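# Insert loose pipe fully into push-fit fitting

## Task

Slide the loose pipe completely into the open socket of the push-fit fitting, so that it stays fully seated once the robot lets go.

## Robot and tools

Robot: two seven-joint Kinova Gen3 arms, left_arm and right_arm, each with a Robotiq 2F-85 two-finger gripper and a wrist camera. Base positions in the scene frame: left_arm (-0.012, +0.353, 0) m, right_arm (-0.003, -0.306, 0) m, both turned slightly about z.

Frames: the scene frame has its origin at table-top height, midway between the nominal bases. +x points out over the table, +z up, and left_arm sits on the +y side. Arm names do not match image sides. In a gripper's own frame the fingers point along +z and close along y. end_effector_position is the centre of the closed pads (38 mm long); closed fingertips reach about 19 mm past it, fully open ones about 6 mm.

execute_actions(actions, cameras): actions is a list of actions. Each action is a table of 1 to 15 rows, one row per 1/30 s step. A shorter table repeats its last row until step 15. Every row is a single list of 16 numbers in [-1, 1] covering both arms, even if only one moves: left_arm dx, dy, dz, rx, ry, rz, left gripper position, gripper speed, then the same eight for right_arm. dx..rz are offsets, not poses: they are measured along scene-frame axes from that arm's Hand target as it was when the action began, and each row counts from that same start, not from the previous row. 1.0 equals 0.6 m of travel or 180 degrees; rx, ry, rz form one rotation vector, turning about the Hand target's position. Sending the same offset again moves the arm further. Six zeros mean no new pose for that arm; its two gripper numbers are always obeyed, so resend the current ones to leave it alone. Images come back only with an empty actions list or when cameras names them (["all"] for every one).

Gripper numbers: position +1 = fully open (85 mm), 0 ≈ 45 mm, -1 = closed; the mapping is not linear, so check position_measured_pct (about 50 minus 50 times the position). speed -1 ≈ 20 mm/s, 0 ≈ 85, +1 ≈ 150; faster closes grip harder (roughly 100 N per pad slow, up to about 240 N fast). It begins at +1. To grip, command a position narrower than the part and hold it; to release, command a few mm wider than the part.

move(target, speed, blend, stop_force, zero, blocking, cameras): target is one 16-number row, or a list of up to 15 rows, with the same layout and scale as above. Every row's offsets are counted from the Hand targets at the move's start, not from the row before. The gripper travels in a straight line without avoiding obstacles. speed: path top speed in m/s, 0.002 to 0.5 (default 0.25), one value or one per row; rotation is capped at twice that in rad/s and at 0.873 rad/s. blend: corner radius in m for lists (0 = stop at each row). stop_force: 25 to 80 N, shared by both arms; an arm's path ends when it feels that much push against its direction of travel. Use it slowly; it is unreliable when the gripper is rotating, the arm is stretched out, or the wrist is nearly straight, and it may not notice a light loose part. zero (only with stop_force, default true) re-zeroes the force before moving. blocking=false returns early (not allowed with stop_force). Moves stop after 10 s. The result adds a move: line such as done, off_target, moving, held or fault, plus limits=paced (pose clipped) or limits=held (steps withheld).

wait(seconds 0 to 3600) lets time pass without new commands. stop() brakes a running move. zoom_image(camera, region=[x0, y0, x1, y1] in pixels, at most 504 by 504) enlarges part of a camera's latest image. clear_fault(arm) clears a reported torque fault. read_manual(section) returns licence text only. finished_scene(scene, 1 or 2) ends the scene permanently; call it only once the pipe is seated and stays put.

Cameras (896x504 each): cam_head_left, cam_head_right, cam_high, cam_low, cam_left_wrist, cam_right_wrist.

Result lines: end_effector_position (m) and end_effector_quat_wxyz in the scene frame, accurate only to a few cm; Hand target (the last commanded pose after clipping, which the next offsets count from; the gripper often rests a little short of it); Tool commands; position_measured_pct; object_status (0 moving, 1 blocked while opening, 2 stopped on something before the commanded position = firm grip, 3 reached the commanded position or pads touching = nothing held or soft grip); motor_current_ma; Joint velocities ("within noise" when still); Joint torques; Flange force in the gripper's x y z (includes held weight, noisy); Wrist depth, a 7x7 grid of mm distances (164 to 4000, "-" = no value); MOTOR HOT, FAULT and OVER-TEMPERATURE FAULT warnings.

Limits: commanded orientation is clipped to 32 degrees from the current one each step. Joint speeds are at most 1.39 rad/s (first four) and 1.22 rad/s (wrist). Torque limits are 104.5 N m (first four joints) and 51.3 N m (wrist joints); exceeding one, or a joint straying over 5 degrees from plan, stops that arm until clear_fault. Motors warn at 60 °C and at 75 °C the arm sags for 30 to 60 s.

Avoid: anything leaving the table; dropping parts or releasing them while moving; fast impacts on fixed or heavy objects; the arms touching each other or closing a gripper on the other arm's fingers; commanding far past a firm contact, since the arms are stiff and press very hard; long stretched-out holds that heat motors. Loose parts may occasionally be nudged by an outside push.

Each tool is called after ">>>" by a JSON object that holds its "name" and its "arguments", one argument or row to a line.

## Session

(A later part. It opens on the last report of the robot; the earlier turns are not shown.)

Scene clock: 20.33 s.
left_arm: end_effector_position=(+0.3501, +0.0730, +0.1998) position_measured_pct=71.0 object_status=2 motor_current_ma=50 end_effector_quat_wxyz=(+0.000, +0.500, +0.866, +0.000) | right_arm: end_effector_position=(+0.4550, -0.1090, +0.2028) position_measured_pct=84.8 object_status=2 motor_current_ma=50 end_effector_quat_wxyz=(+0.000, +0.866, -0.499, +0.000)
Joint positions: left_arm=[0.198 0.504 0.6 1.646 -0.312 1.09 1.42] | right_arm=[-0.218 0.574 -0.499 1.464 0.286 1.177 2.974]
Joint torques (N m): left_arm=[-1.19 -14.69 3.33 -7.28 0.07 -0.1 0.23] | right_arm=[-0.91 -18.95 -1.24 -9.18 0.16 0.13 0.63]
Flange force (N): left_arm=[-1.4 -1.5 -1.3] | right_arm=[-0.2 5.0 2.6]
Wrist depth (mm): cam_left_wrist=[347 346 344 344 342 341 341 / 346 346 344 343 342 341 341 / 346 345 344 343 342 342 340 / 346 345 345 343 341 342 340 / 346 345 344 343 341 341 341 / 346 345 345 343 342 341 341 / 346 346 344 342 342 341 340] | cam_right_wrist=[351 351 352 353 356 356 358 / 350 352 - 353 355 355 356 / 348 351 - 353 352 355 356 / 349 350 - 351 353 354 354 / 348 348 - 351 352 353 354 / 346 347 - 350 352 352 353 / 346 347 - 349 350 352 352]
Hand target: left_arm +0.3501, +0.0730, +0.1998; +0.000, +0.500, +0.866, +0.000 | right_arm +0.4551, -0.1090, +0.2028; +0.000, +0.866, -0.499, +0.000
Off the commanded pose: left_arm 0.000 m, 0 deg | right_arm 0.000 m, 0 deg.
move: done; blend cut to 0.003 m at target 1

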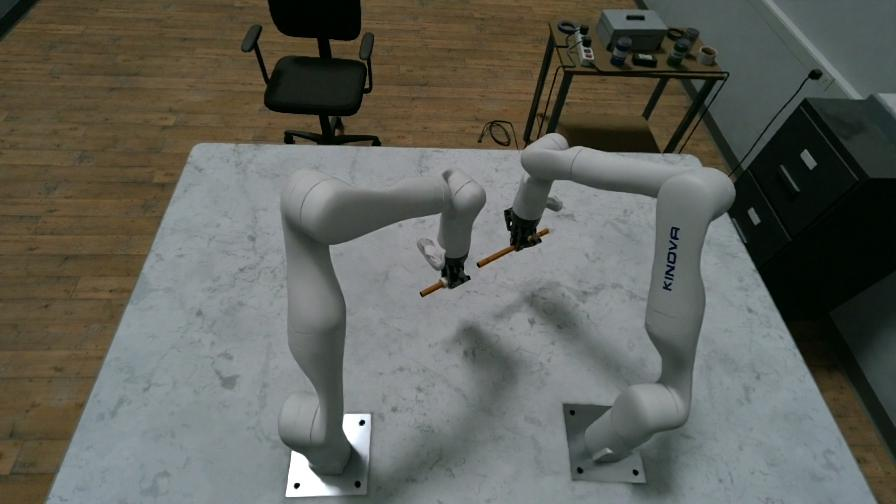

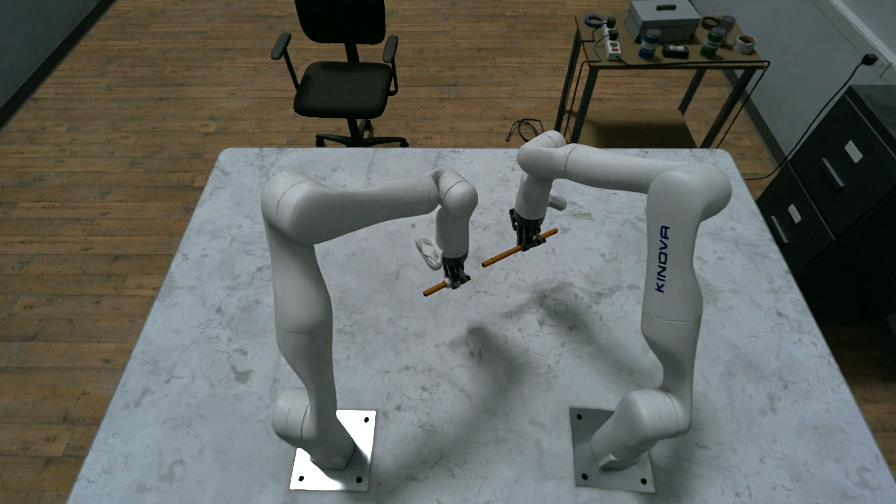

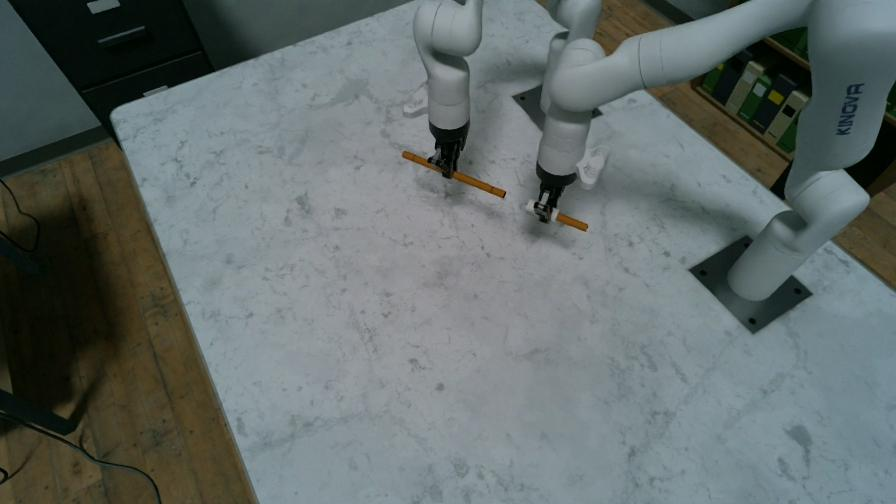

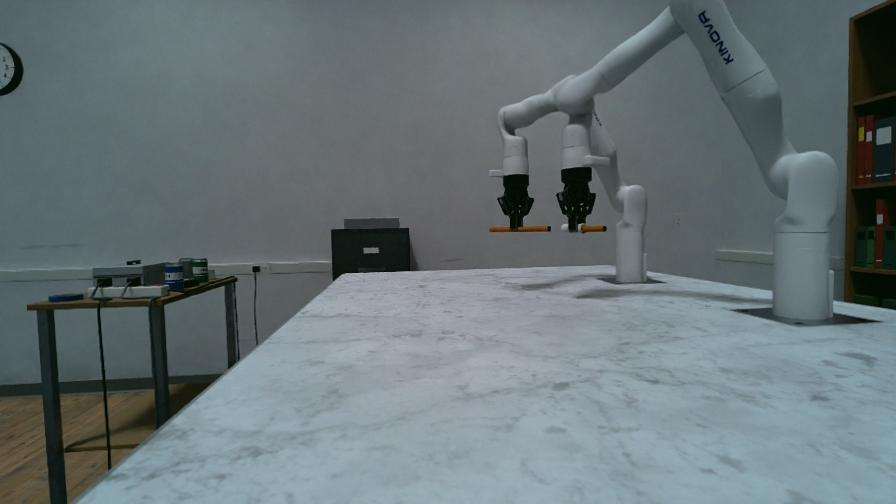

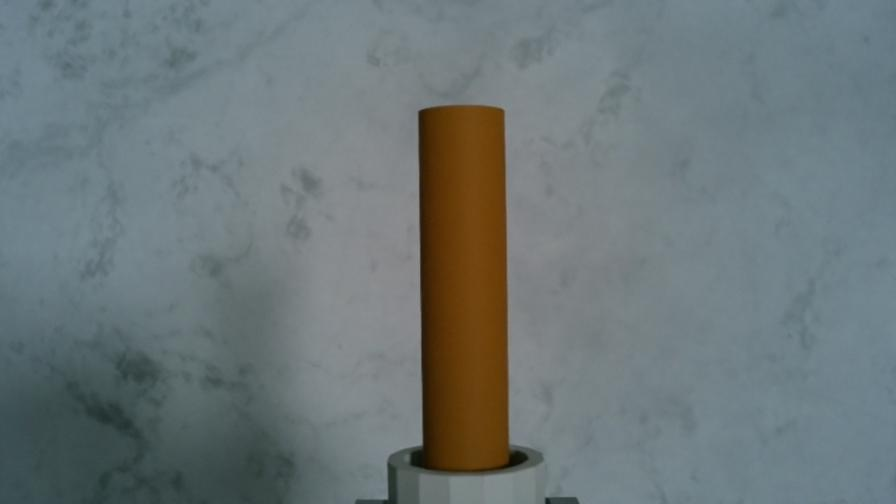

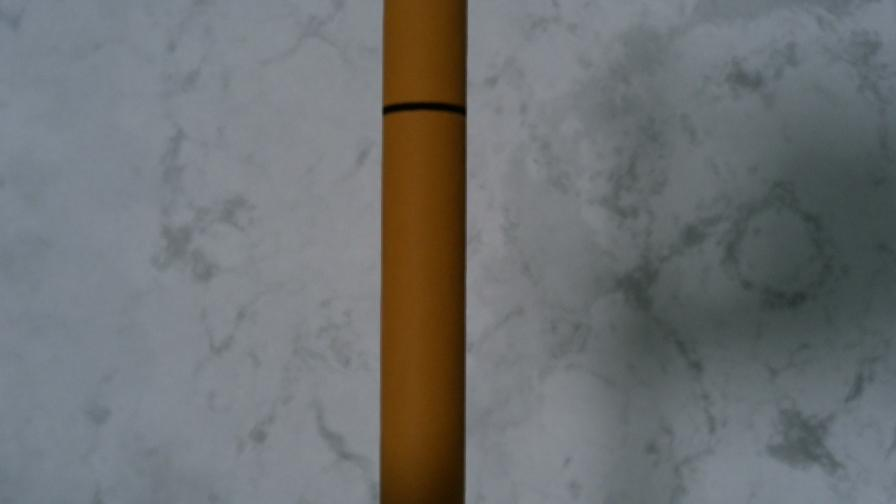

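>>> {"name": "move", "arguments": {
  "target": [0,0,0.0028,0,0,0,-0.8,-1,-0.0333,0.0577,0,0,0,0,-0.9,-1],
  "cameras": ["cam_head_left","cam_head_right","cam_high","cam_low"]
}}

>>> {"name": "zoom_image", "arguments": {
  "camera": "cam_low",
  "region": [490, 190, 630, 260]
}}

>>> {"name": "zoom_image", "arguments": {
  "camera": "cam_high",
  "region": [440, 150, 600, 240]
}}

>>> {"name": "zoom_image", "arguments": {
  "camera": "cam_head_left",
  "region": [410, 210, 570, 310]
}}

>>> {"name": "zoom_image", "arguments": {
  "camera": "cam_head_right",
  "region": [410, 210, 570, 310]
}}

Scene clock: 21.57 s.
left_arm: end_effector_position=(+0.3501, +0.0730, +0.2014) position_measured_pct=71.0 object_status=2 motor_current_ma=50 end_effector_quat_wxyz=(+0.000, +0.500, +0.866, +0.000) | right_arm: end_effector_position=(+0.4351, -0.0744, +0.2029) position_measured_pct=84.8 object_status=2 motor_current_ma=50 end_effector_quat_wxyz=(+0.000, +0.866, -0.499, +0.000)
Joint positions: left_arm=[0.198 0.502 0.601 1.643 -0.311 1.094 1.418] | right_arm=[-0.292 0.568 -0.505 1.475 0.287 1.173 2.891]
Joint torques (N m): left_arm=[-1.27 -14.79 3.4 -7.47 0.01 -0.13 0.16] | right_arm=[-0.95 -18.77 -1.22 -9 0.2 0.21 0.76]
Flange force (N): left_arm=[-1.4 -1.9 -0.9] | right_arm=[0.0 4.6 2.5]
Wrist depth (mm): cam_left_wrist=[348 347 346 345 344 343 342 / 348 347 346 345 344 344 342 / 348 347 347 345 344 342 343 / 348 347 346 344 343 342 342 / 348 347 346 345 344 344 342 / 348 347 346 345 344 343 341 / 347 346 346 345 344 343 342] | cam_right_wrist=[350 351 353 353 356 356 357 / 351 352 - 352 354 355 357 / 350 350 - 352 353 354 355 / 349 349 - 351 352 354 356 / 348 349 - 350 353 353 354 / 346 347 - 349 351 354 354 / 346 347 - 349 350 351 352]
Hand target: left_arm +0.3501, +0.0730, +0.2014; +0.000, +0.500, +0.866, +0.000 | right_arm +0.4351, -0.0744, +0.2028; +0.000, +0.866, -0.499, +0.000
Off the commanded pose: left_arm 0.000 m, 0 deg | right_arm 0.000 m, 0 deg.
move: done

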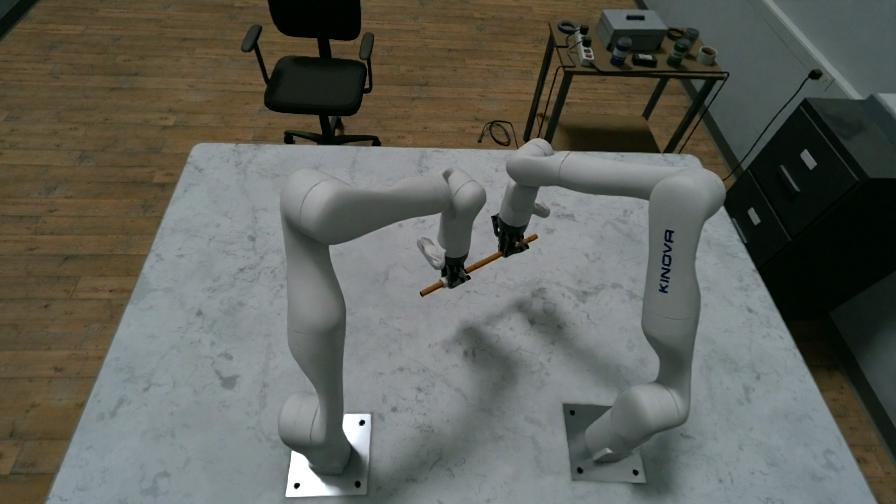

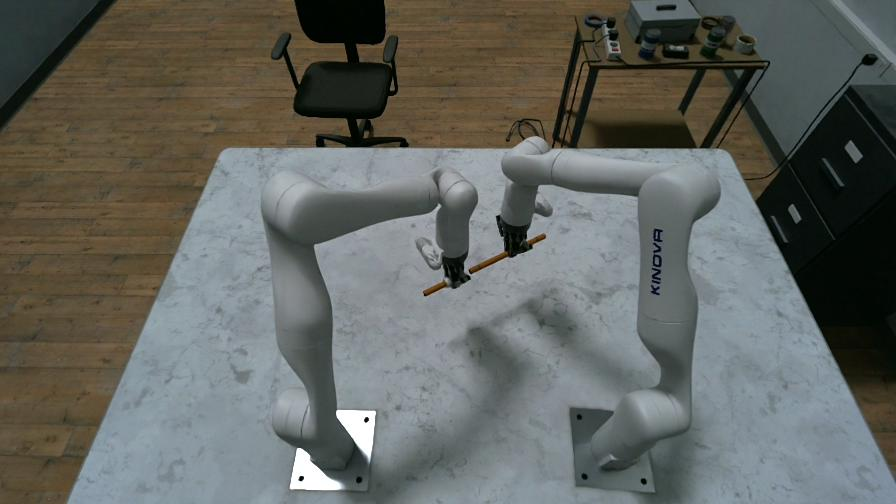

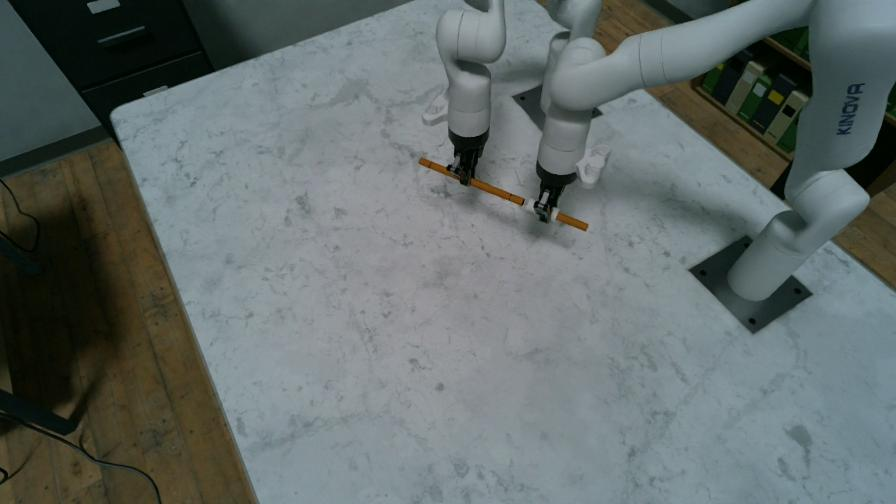

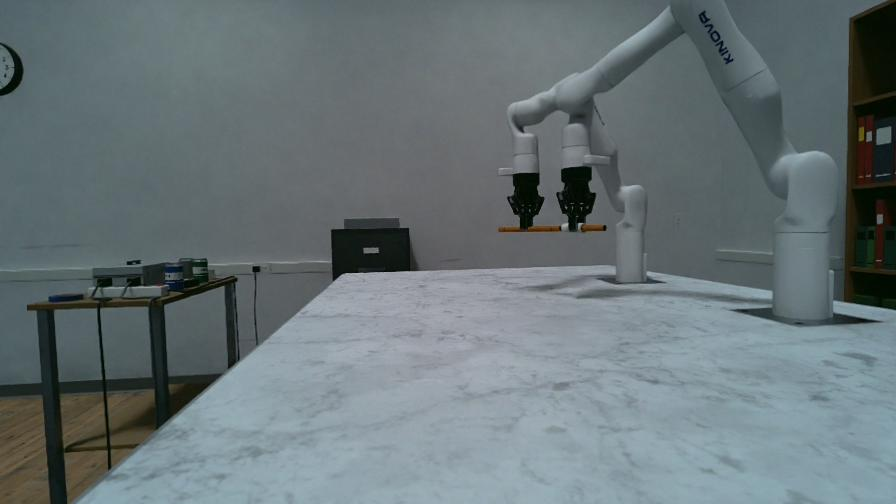

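Scaled by 3.600 from the camera's image (finer frame: 1280x720).

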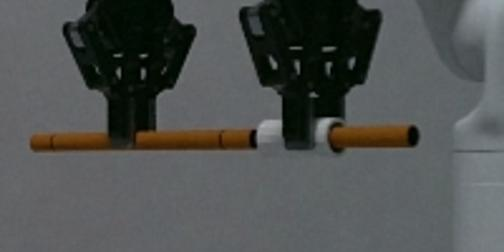

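Scaled by 3.150 from the camera's image (finer frame: 1280x720).

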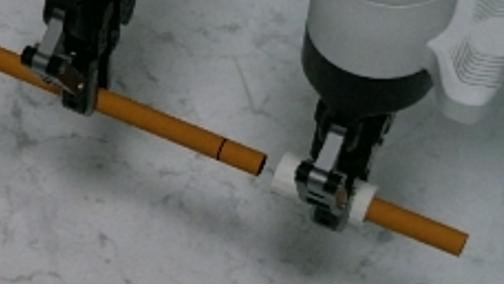

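Scaled by 3.150 from the camera's image (finer frame: 1280x720).

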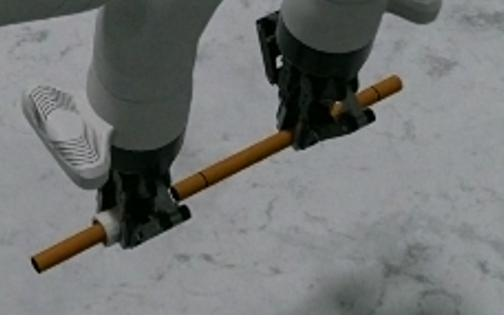

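Scaled by 3.150 from the camera's image (finer frame: 1280x720).

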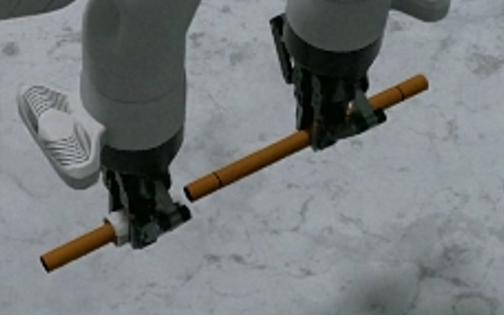

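>>> {"name": "move", "arguments": {
  "target": [0,0,0,0,0,0,-0.8,-1,-0.0375,0.065,0,0,0,0,-0.9,-1],
  "speed": 0.02,
  "stop_force": 50,
  "cameras": ["cam_high","cam_low","cam_head_left","cam_left_wrist"]
}}

>>> {"name": "zoom_image", "arguments": {
  "camera": "cam_high",
  "region": [440, 150, 600, 240]
}}

>>> {"name": "zoom_image", "arguments": {
  "camera": "cam_low",
  "region": [490, 190, 630, 260]
}}

Scene clock: 25.17 s.
left_arm: end_effector_position=(+0.3501, +0.0730, +0.2014) position_measured_pct=71.0 object_status=2 motor_current_ma=50 end_effector_quat_wxyz=(+0.000, +0.500, +0.866, +0.000) | right_arm: end_effector_position=(+0.4126, -0.0354, +0.2028) position_measured_pct=84.8 object_status=2 motor_current_ma=50 end_effector_quat_wxyz=(+0.000, +0.866, -0.499, +0.000)
Joint positions: left_arm=[0.198 0.502 0.601 1.643 -0.311 1.094 1.418] | right_arm=[-0.381 0.57 -0.51 1.474 0.29 1.174 2.798]
Joint torques (N m): left_arm=[7.2 -17.41 12.15 -26.31 2.35 -13.96 0.2] | right_arm=[-22.57 -18.02 -22.47 -10.66 -11.75 -5.06 0.4]
Flange force (N): left_arm=[45.9 -1.2 0.4] | right_arm=[45.0 5.3 2.1]
Wrist depth (mm): cam_left_wrist=[348 347 346 345 345 343 342 / 349 347 346 345 345 343 342 / 348 347 346 345 344 342 342 / 348 347 346 344 343 342 341 / 348 347 346 343 343 342 341 / 347 346 345 344 343 342 341 / 348 346 346 344 343 342 341] | cam_right_wrist=[351 352 353 355 357 356 358 / 350 351 352 353 355 356 357 / 349 352 - 352 354 354 356 / 349 349 - 351 353 353 355 / 347 348 - 352 352 353 354 / 347 348 - 350 351 352 353 / 347 347 - 350 350 352 352]
Hand target: left_arm +0.3501, +0.0730, +0.2014; +0.000, +0.500, +0.866, +0.000 | right_arm +0.4126, -0.0354, +0.2028; +0.000, +0.866, -0.499, +0.000
Off the commanded pose: left_arm 0.000 m, 0 deg | right_arm 0.000 m, 0 deg.
move: done
Images, in order (width x height): cam_head_left 896x504, cam_high 896x504, cam_low 896x504, cam_left_wrist 896x504.

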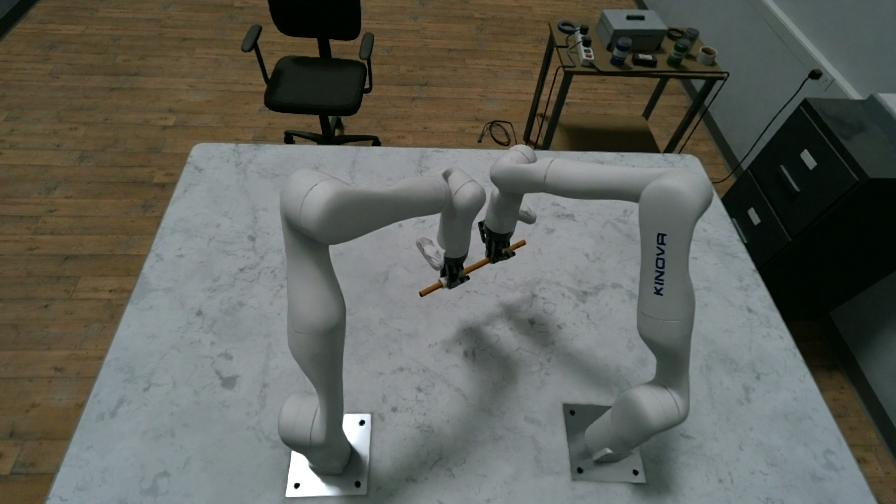

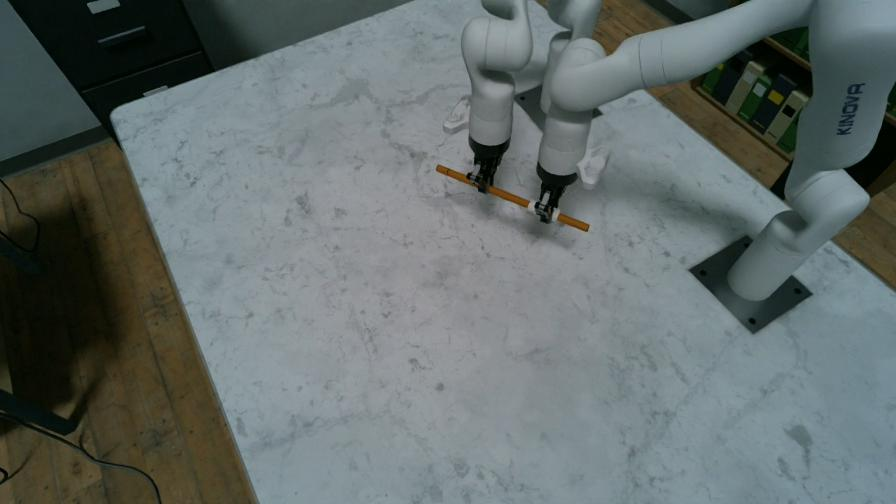

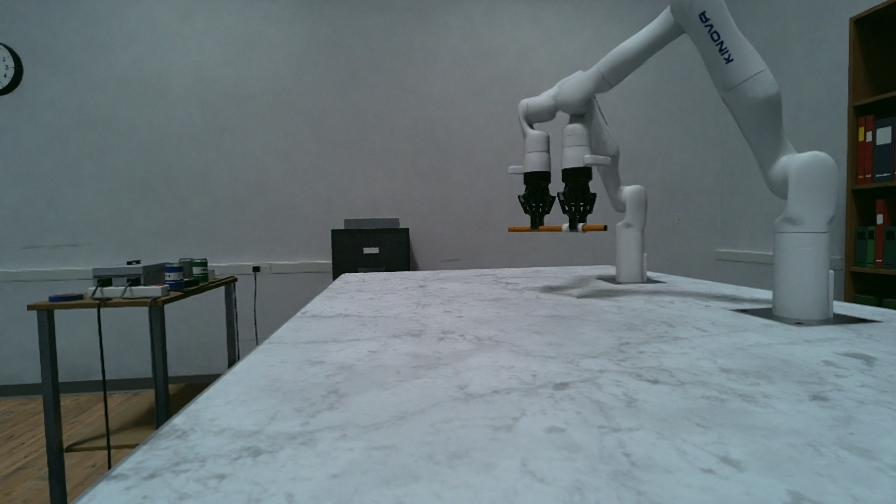

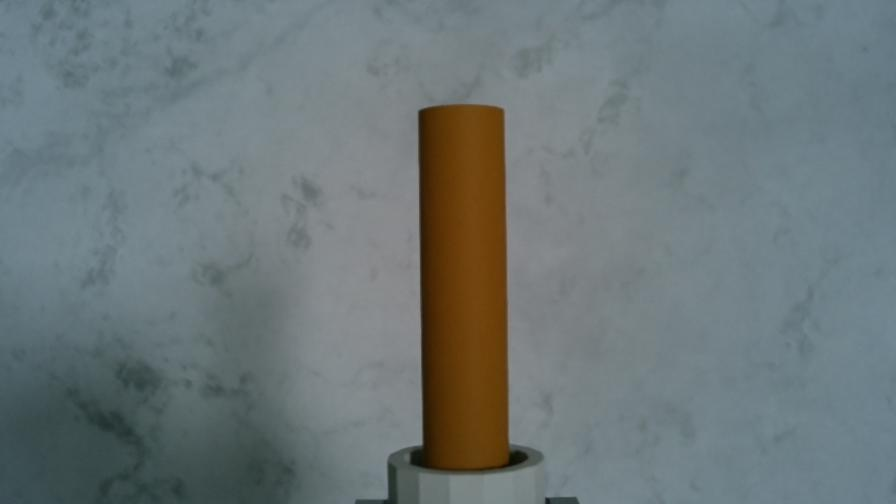

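Scaled by 3.150 from the camera's image (finer frame: 1280x720).

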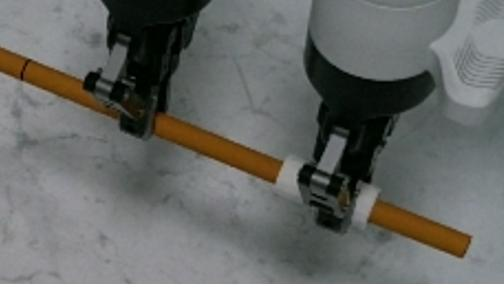

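Scaled by 3.600 from the camera's image (finer frame: 1280x720).

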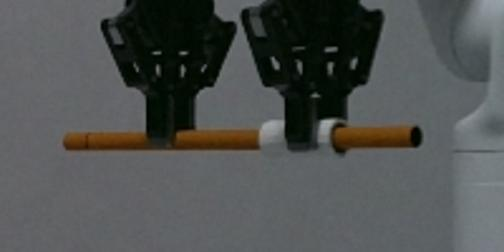

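>>> {"name": "move", "arguments": {
  "target": [0,0,0,0,0,0,-0.8,-1,-0.0067,0.0115,0,0,0,0,-0.9,-1],
  "speed": 0.01,
  "stop_force": 30,
  "cameras": ["cam_high","cam_low","cam_right_wrist","cam_head_right"]
}}

>>> {"name": "zoom_image", "arguments": {
  "camera": "cam_high",
  "region": [440, 150, 600, 240]
}}

>>> {"name": "zoom_image", "arguments": {
  "camera": "cam_high",
  "region": [500, 175, 560, 225]
}}

Scene clock: 26.83 s.
left_arm: end_effector_position=(+0.3500, +0.0730, +0.2014) position_measured_pct=71.0 object_status=2 motor_current_ma=50 end_effector_quat_wxyz=(+0.000, +0.500, +0.866, +0.000) | right_arm: end_effector_position=(+0.4086, -0.0285, +0.2028) position_measured_pct=84.8 object_status=2 motor_current_ma=50 end_effector_quat_wxyz=(+0.000, +0.866, -0.499, +0.000)
Joint positions: left_arm=[0.198 0.502 0.601 1.643 -0.311 1.094 1.418] | right_arm=[-0.397 0.571 -0.51 1.472 0.291 1.175 2.782]
Joint torques (N m): left_arm=[11.49 -19.15 16.84 -36.85 3.46 -21.54 0.17] | right_arm=[-34.14 -17.28 -33.74 -11.48 -18.05 -7.98 0.44]
Flange force (N): left_arm=[71.4 -1.5 1.8] | right_arm=[68.4 5.1 1.1]
Wrist depth (mm): cam_left_wrist=[348 347 346 345 344 343 342 / 348 347 345 345 344 343 341 / 348 347 346 345 342 342 342 / 348 346 345 345 343 343 341 / 347 346 345 344 343 342 341 / 347 345 344 343 343 341 341 / 347 345 345 - - 341 340] | cam_right_wrist=[352 351 353 355 356 357 358 / 350 351 353 354 355 356 357 / 350 350 - 352 355 355 355 / 348 349 - 351 353 354 355 / 349 348 - 352 352 353 355 / 346 349 - 350 351 351 353 / 345 347 - 348 350 351 352]
Hand target: left_arm +0.3501, +0.0730, +0.2014; +0.000, +0.500, +0.866, +0.000 | right_arm +0.4086, -0.0285, +0.2028; +0.000, +0.866, -0.499, +0.000
Off the commanded pose: left_arm 0.000 m, 0 deg | right_arm 0.000 m, 0 deg.
move: done
Images, in order (width x height): cam_head_right 896x504, cam_high 896x504, cam_low 896x504, cam_right_wrist 896x504.

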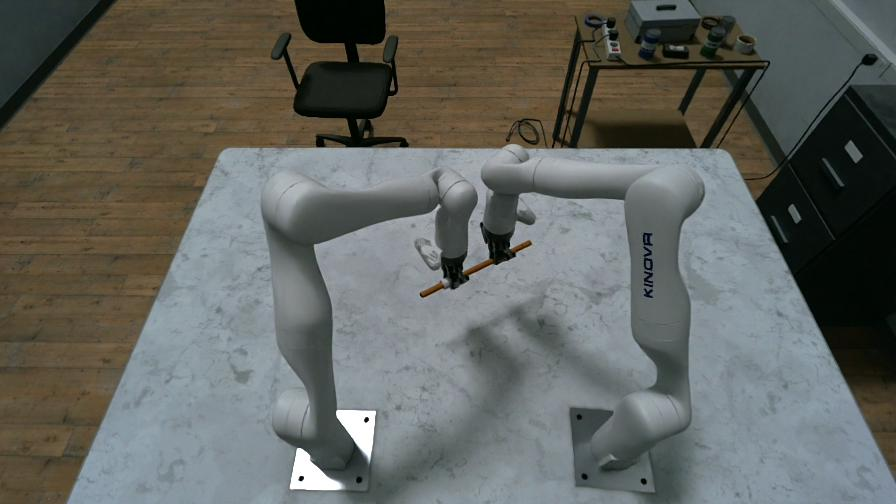

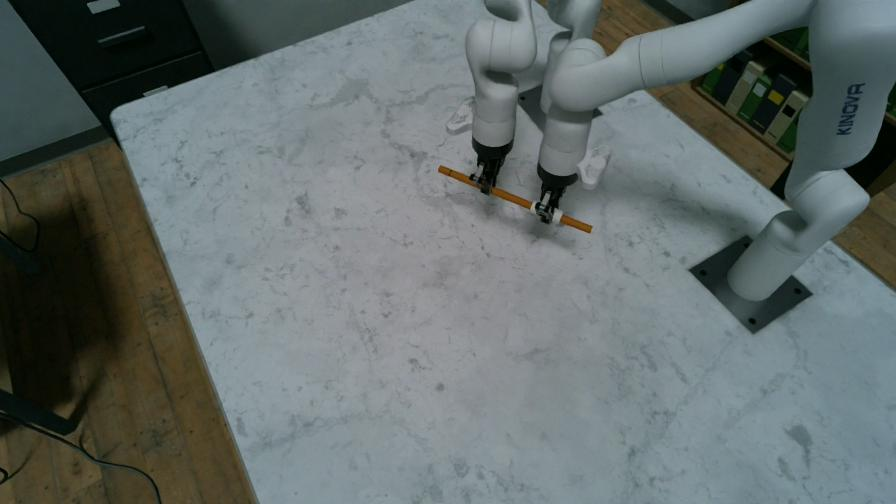

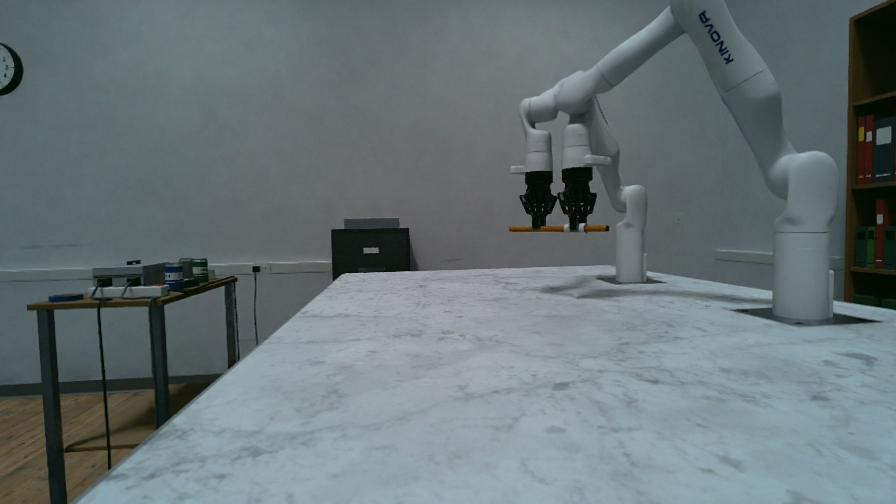

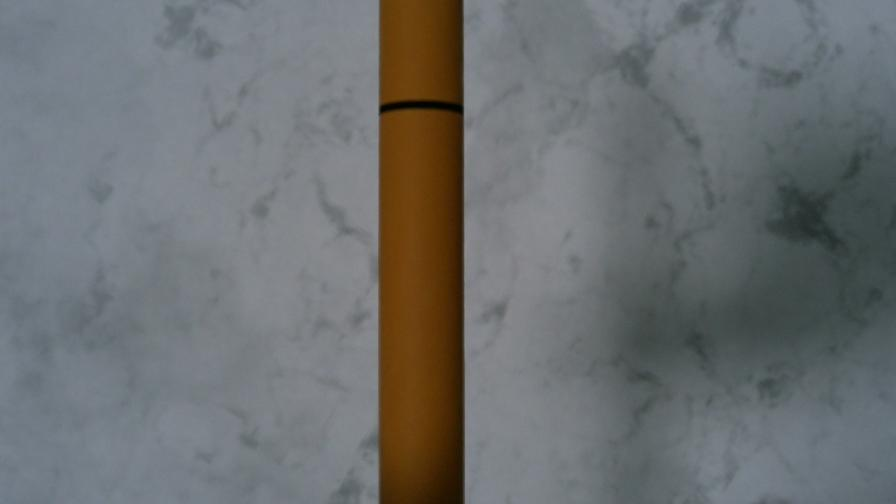

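Scaled by 3.150 from the camera's image (finer frame: 1280x720).

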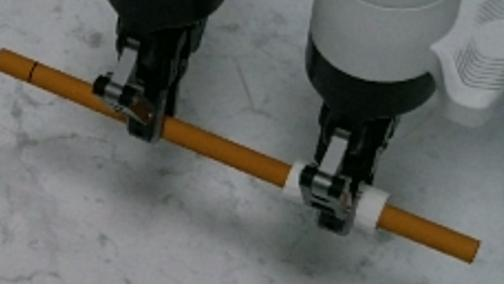

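Scaled by 8.400 from the camera's image (finer frame: 1280x720).

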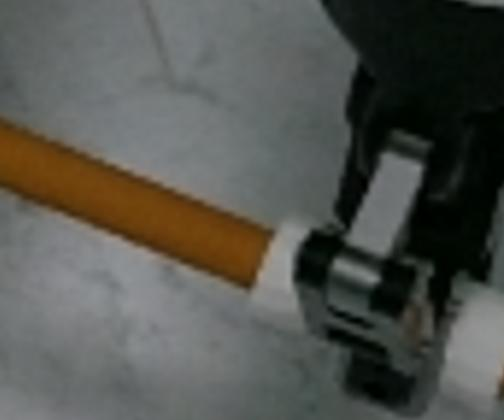

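>>> {"name": "move", "arguments": {
  "target": [-0.0013,0.0022,0,0,0,0,-0.8,-1,0,0,0,0,0,0,-0.9,-1],
  "speed": 0.01
}}

Scene clock: 28.37 s.
left_arm: end_effector_position=(+0.3493, +0.0742, +0.2015) position_measured_pct=71.0 object_status=2 motor_current_ma=50 end_effector_quat_wxyz=(+0.000, +0.500, +0.866, +0.000) | right_arm: end_effector_position=(+0.4085, -0.0284, +0.2028) position_measured_pct=84.8 object_status=2 motor_current_ma=50 end_effector_quat_wxyz=(+0.000, +0.866, -0.499, +0.000)
Joint positions: left_arm=[0.195 0.499 0.601 1.648 -0.309 1.092 1.417] | right_arm=[-0.397 0.571 -0.51 1.472 0.291 1.175 2.782]
Joint torques (N m): left_arm=[9.68 -18.54 15.01 -32.77 2.92 -18.56 0.11] | right_arm=[-29.58 -17.35 -29.22 -10.92 -15.47 -6.8 0.51]
Flange force (N): left_arm=[61.0 -1.7 1.5] | right_arm=[59.0 4.7 0.9]
Wrist depth (mm): cam_left_wrist=[349 347 346 345 344 343 341 / 348 347 346 345 344 342 341 / 348 347 345 345 344 343 342 / 348 346 345 344 343 343 342 / 347 346 345 344 343 342 341 / 347 346 345 343 343 342 340 / 347 346 345 - - 341 340] | cam_right_wrist=[351 353 354 354 357 357 358 / 351 351 352 354 355 356 357 / 349 351 - 353 354 355 356 / 349 349 - 351 354 353 355 / 348 348 - 351 351 353 354 / 346 348 - 349 352 351 353 / 346 347 - 349 350 352 352]
Hand target: left_arm +0.3493, +0.0743, +0.2014; +0.000, +0.500, +0.866, +0.000 | right_arm +0.4086, -0.0285, +0.2028; +0.000, +0.866, -0.499, +0.000
Off the commanded pose: left_arm 0.000 m, 0 deg | right_arm 0.000 m, 0 deg.
move: done

>>> {"name": "move", "arguments": {
  "target": [-0.007,0.0121,0,0,0,0,-0.8,-1,0,0,0,0,0,0,-0.9,-1],
  "speed": 0.02,
  "cameras": ["cam_left_wrist","cam_high"]
}}

>>> {"name": "zoom_image", "arguments": {
  "camera": "cam_high",
  "region": [440, 150, 600, 240]
}}

Scene clock: 29.30 s.
left_arm: end_effector_position=(+0.3451, +0.0814, +0.2015) position_measured_pct=71.0 object_status=2 motor_current_ma=50 end_effector_quat_wxyz=(+0.000, +0.500, +0.866, +0.000) | right_arm: end_effector_position=(+0.4084, -0.0282, +0.2028) position_measured_pct=84.8 object_status=2 motor_current_ma=50 end_effector_quat_wxyz=(+0.000, +0.867, -0.499, +0.000)
Joint positions: left_arm=[0.178 0.482 0.604 1.674 -0.303 1.081 1.407] | right_arm=[-0.397 0.571 -0.511 1.472 0.291 1.175 2.782]
Joint torques (N m): left_arm=[-0.02 -15.43 4.7 -9.92 0.46 -1.8 0.1] | right_arm=[-3.46 -17.97 -3.39 -9 -1.11 -0.53 0.56]
Flange force (N): left_arm=[3.5 -1.1 0.9] | right_arm=[6.0 5.4 0.8]
Wrist depth (mm): cam_left_wrist=[348 347 346 345 345 343 342 / 349 347 346 346 344 343 342 / 348 346 346 345 344 343 342 / 348 347 346 345 344 343 342 / 348 347 346 345 343 343 342 / 348 347 346 345 343 343 341 / 348 347 346 - 343 343 341] | cam_right_wrist=[351 351 353 354 356 357 357 / 350 351 352 353 355 356 357 / 349 351 - 352 354 355 356 / 348 350 - 352 352 353 355 / 348 350 - 352 353 353 354 / 347 348 - 350 351 353 354 / 347 348 - 349 351 351 352]
Hand target: left_arm +0.3451, +0.0815, +0.2014; +0.000, +0.500, +0.866, +0.000 | right_arm +0.4086, -0.0285, +0.2028; +0.000, +0.866, -0.499, +0.000
Off the commanded pose: left_arm 0.000 m, 0 deg | right_arm 0.000 m, 0 deg.
move: done
Images, in order (width x height): cam_high 896x504, cam_left_wrist 896x504.

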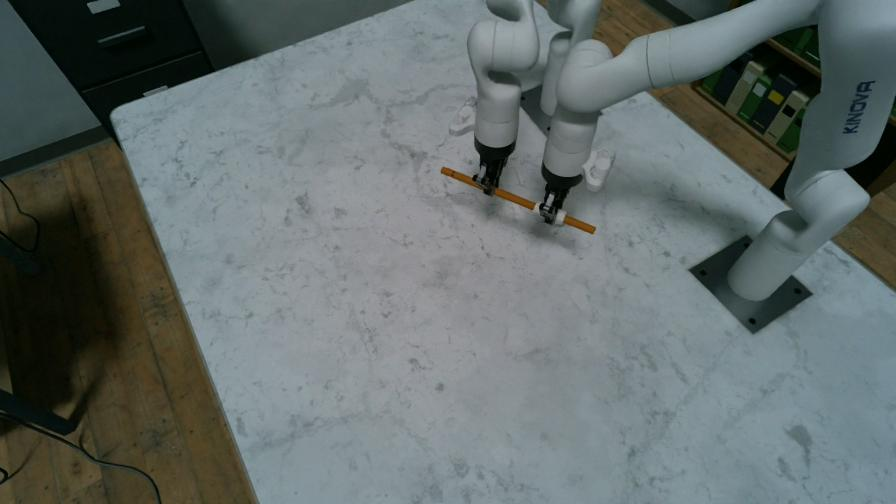

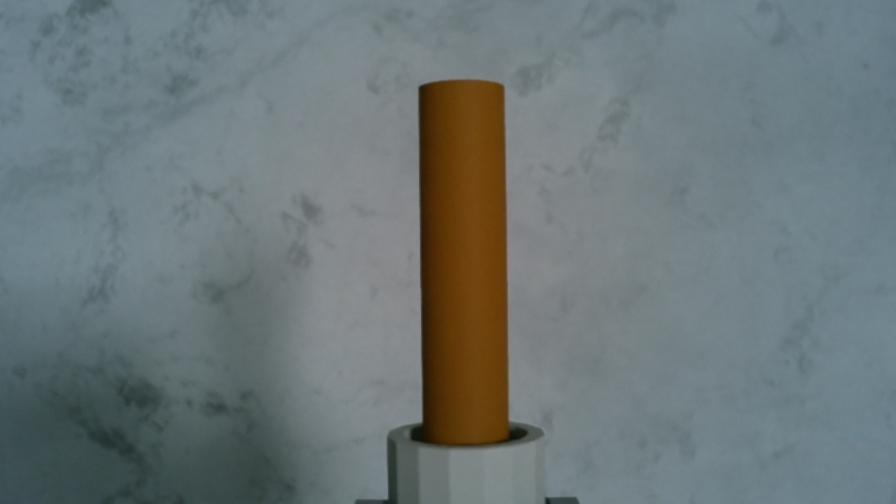

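Scaled by 3.150 from the camera's image (finer frame: 1280x720).

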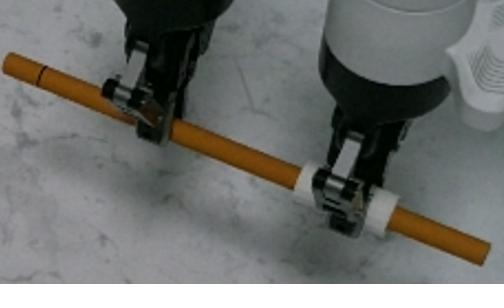

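>>> {"name": "execute_actions", "arguments": {
  "actions": []
}}

>>> {"name": "zoom_image", "arguments": {
  "camera": "cam_low",
  "region": [500, 200, 620, 260]
}}

>>> {"name": "zoom_image", "arguments": {
  "camera": "cam_high",
  "region": [520, 180, 560, 220]
}}

>>> {"name": "zoom_image", "arguments": {
  "camera": "cam_low",
  "region": [540, 210, 580, 250]
}}

>>> {"name": "zoom_image", "arguments": {
  "camera": "cam_head_right",
  "region": [410, 230, 550, 310]
}}

Scene clock: 29.57 s.
left_arm: end_effector_position=(+0.3451, +0.0815, +0.2015) position_measured_pct=71.0 object_status=2 motor_current_ma=50 end_effector_quat_wxyz=(+0.000, +0.500, +0.866, +0.000) | right_arm: end_effector_position=(+0.4085, -0.0285, +0.2028) position_measured_pct=84.8 object_status=2 motor_current_ma=50 end_effector_quat_wxyz=(+0.000, +0.866, -0.499, +0.000)
Joint positions: left_arm=[0.178 0.482 0.604 1.674 -0.303 1.081 1.407] | right_arm=[-0.397 0.571 -0.51 1.472 0.291 1.175 2.782]
Joint velocities: within noise
Joint torques (N m): left_arm=[-0.28 -15.17 4.42 -8.61 0.45 -0.89 0.16] | right_arm=[-1.87 -18.07 -2.01 -9.17 -0.3 -0.35 0.5]
Flange force (N): left_arm=[0.8 -0.5 0.7] | right_arm=[3.0 5.9 0.8]
Wrist depth (mm): cam_left_wrist=[348 347 346 345 344 343 342 / 348 347 346 346 345 343 342 / 348 347 346 345 344 344 343 / 348 346 346 345 344 343 342 / 348 347 346 345 344 343 342 / 348 347 346 345 343 343 342 / 348 346 346 - 343 343 341] | cam_right_wrist=[351 351 353 354 356 356 357 / 350 351 352 354 354 355 356 / 349 350 - 352 354 355 356 / 349 349 - 352 353 354 355 / 347 349 - 351 352 352 354 / 347 348 - 349 352 353 353 / 346 347 - 349 351 352 353]
Hand target: left_arm +0.3451, +0.0815, +0.2014; +0.000, +0.500, +0.866, +0.000 | right_arm +0.4086, -0.0285, +0.2028; +0.000, +0.866, -0.499, +0.000
Tool commands: left_gripper/position=-0.8 left_gripper/speed=-1.0 right_gripper/position=-0.9 right_gripper/speed=-1.0
Off the commanded pose: left_arm 0.000 m, 0 deg | right_arm 0.000 m, 0 deg.

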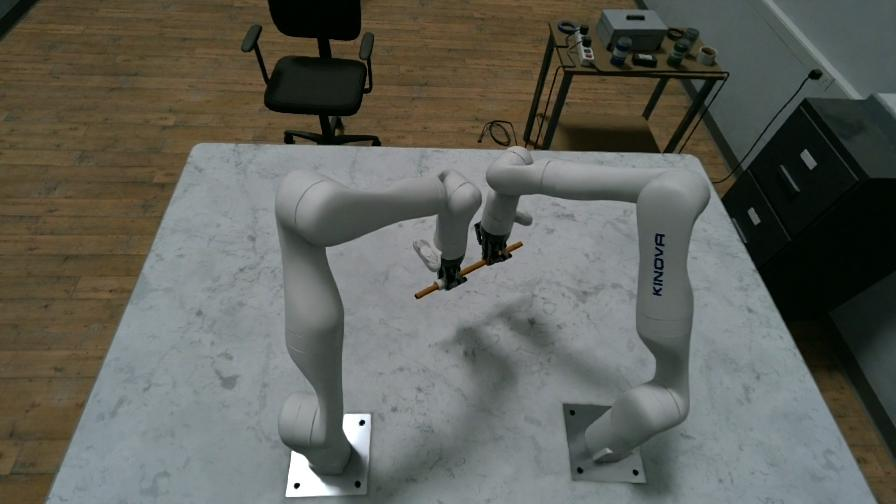

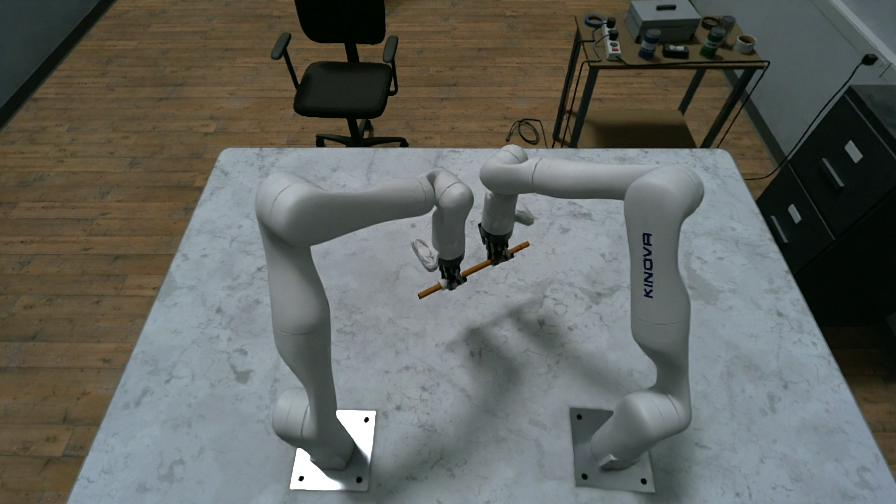

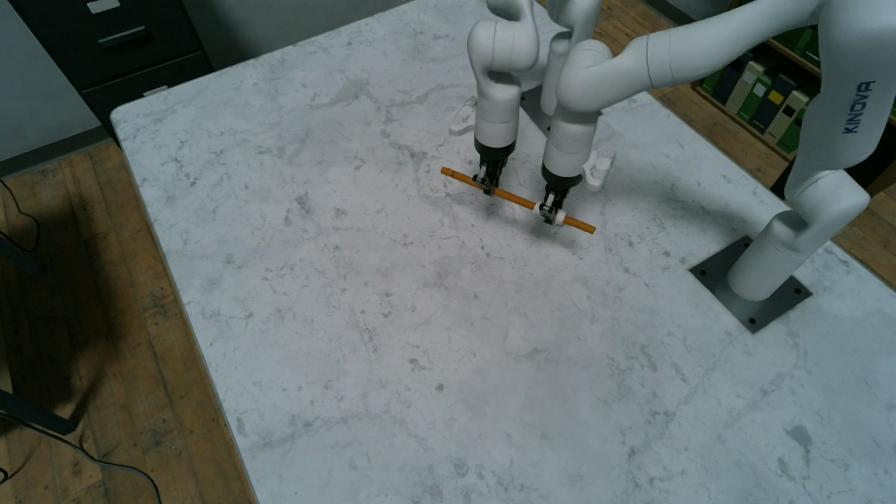

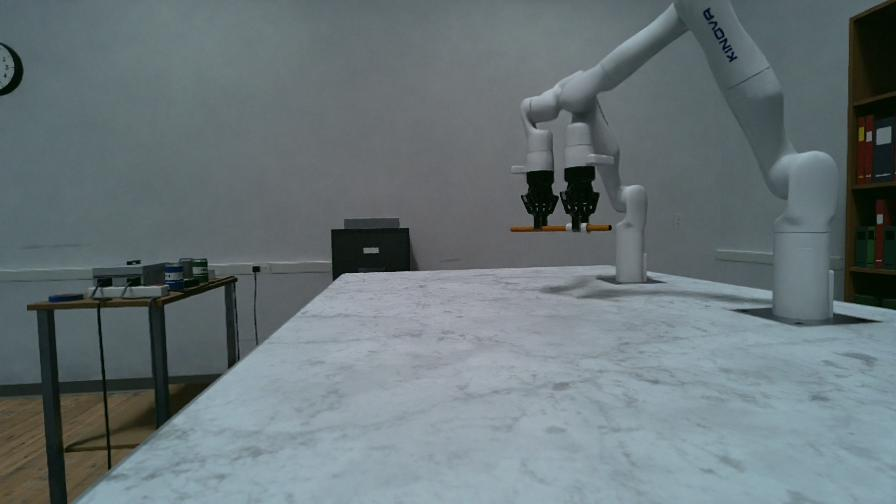

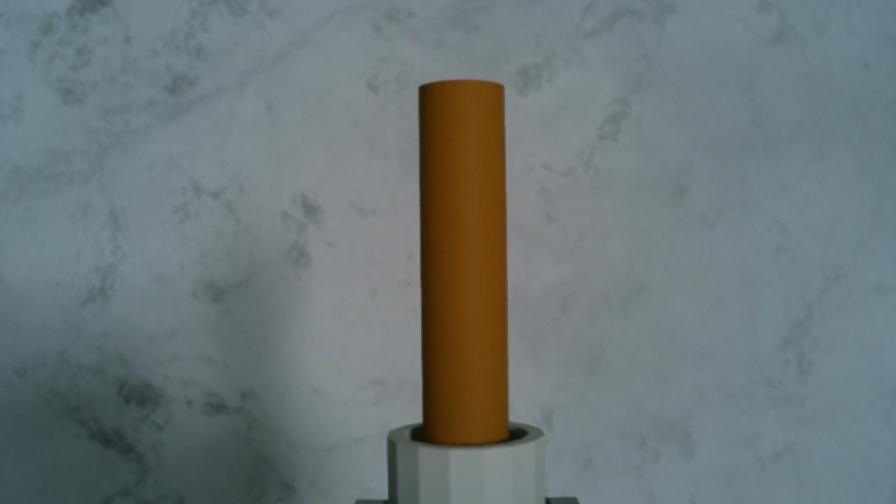

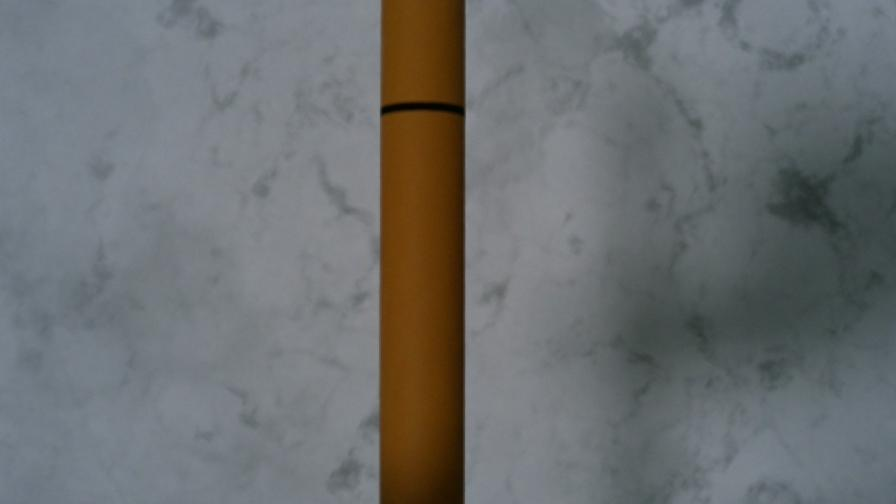

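Scaled by 4.200 from the camera's image (finer frame: 1280x720).

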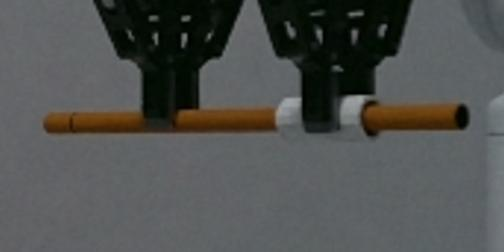

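Scaled by 12.600 from the camera's image (finer frame: 1280x720).

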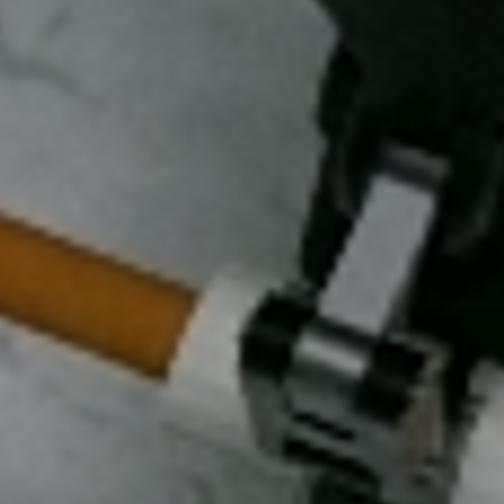

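Scaled by 12.600 from the camera's image (finer frame: 1280x720).

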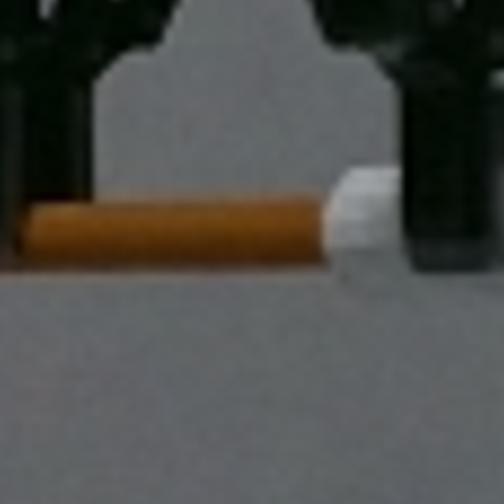

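Scaled by 3.600 from the camera's image (finer frame: 1280x720).

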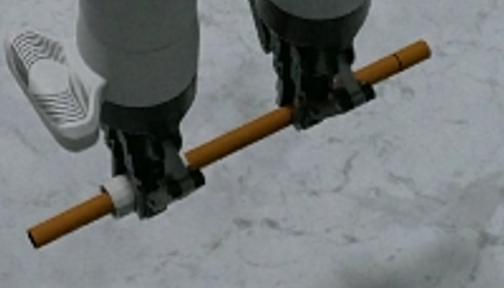

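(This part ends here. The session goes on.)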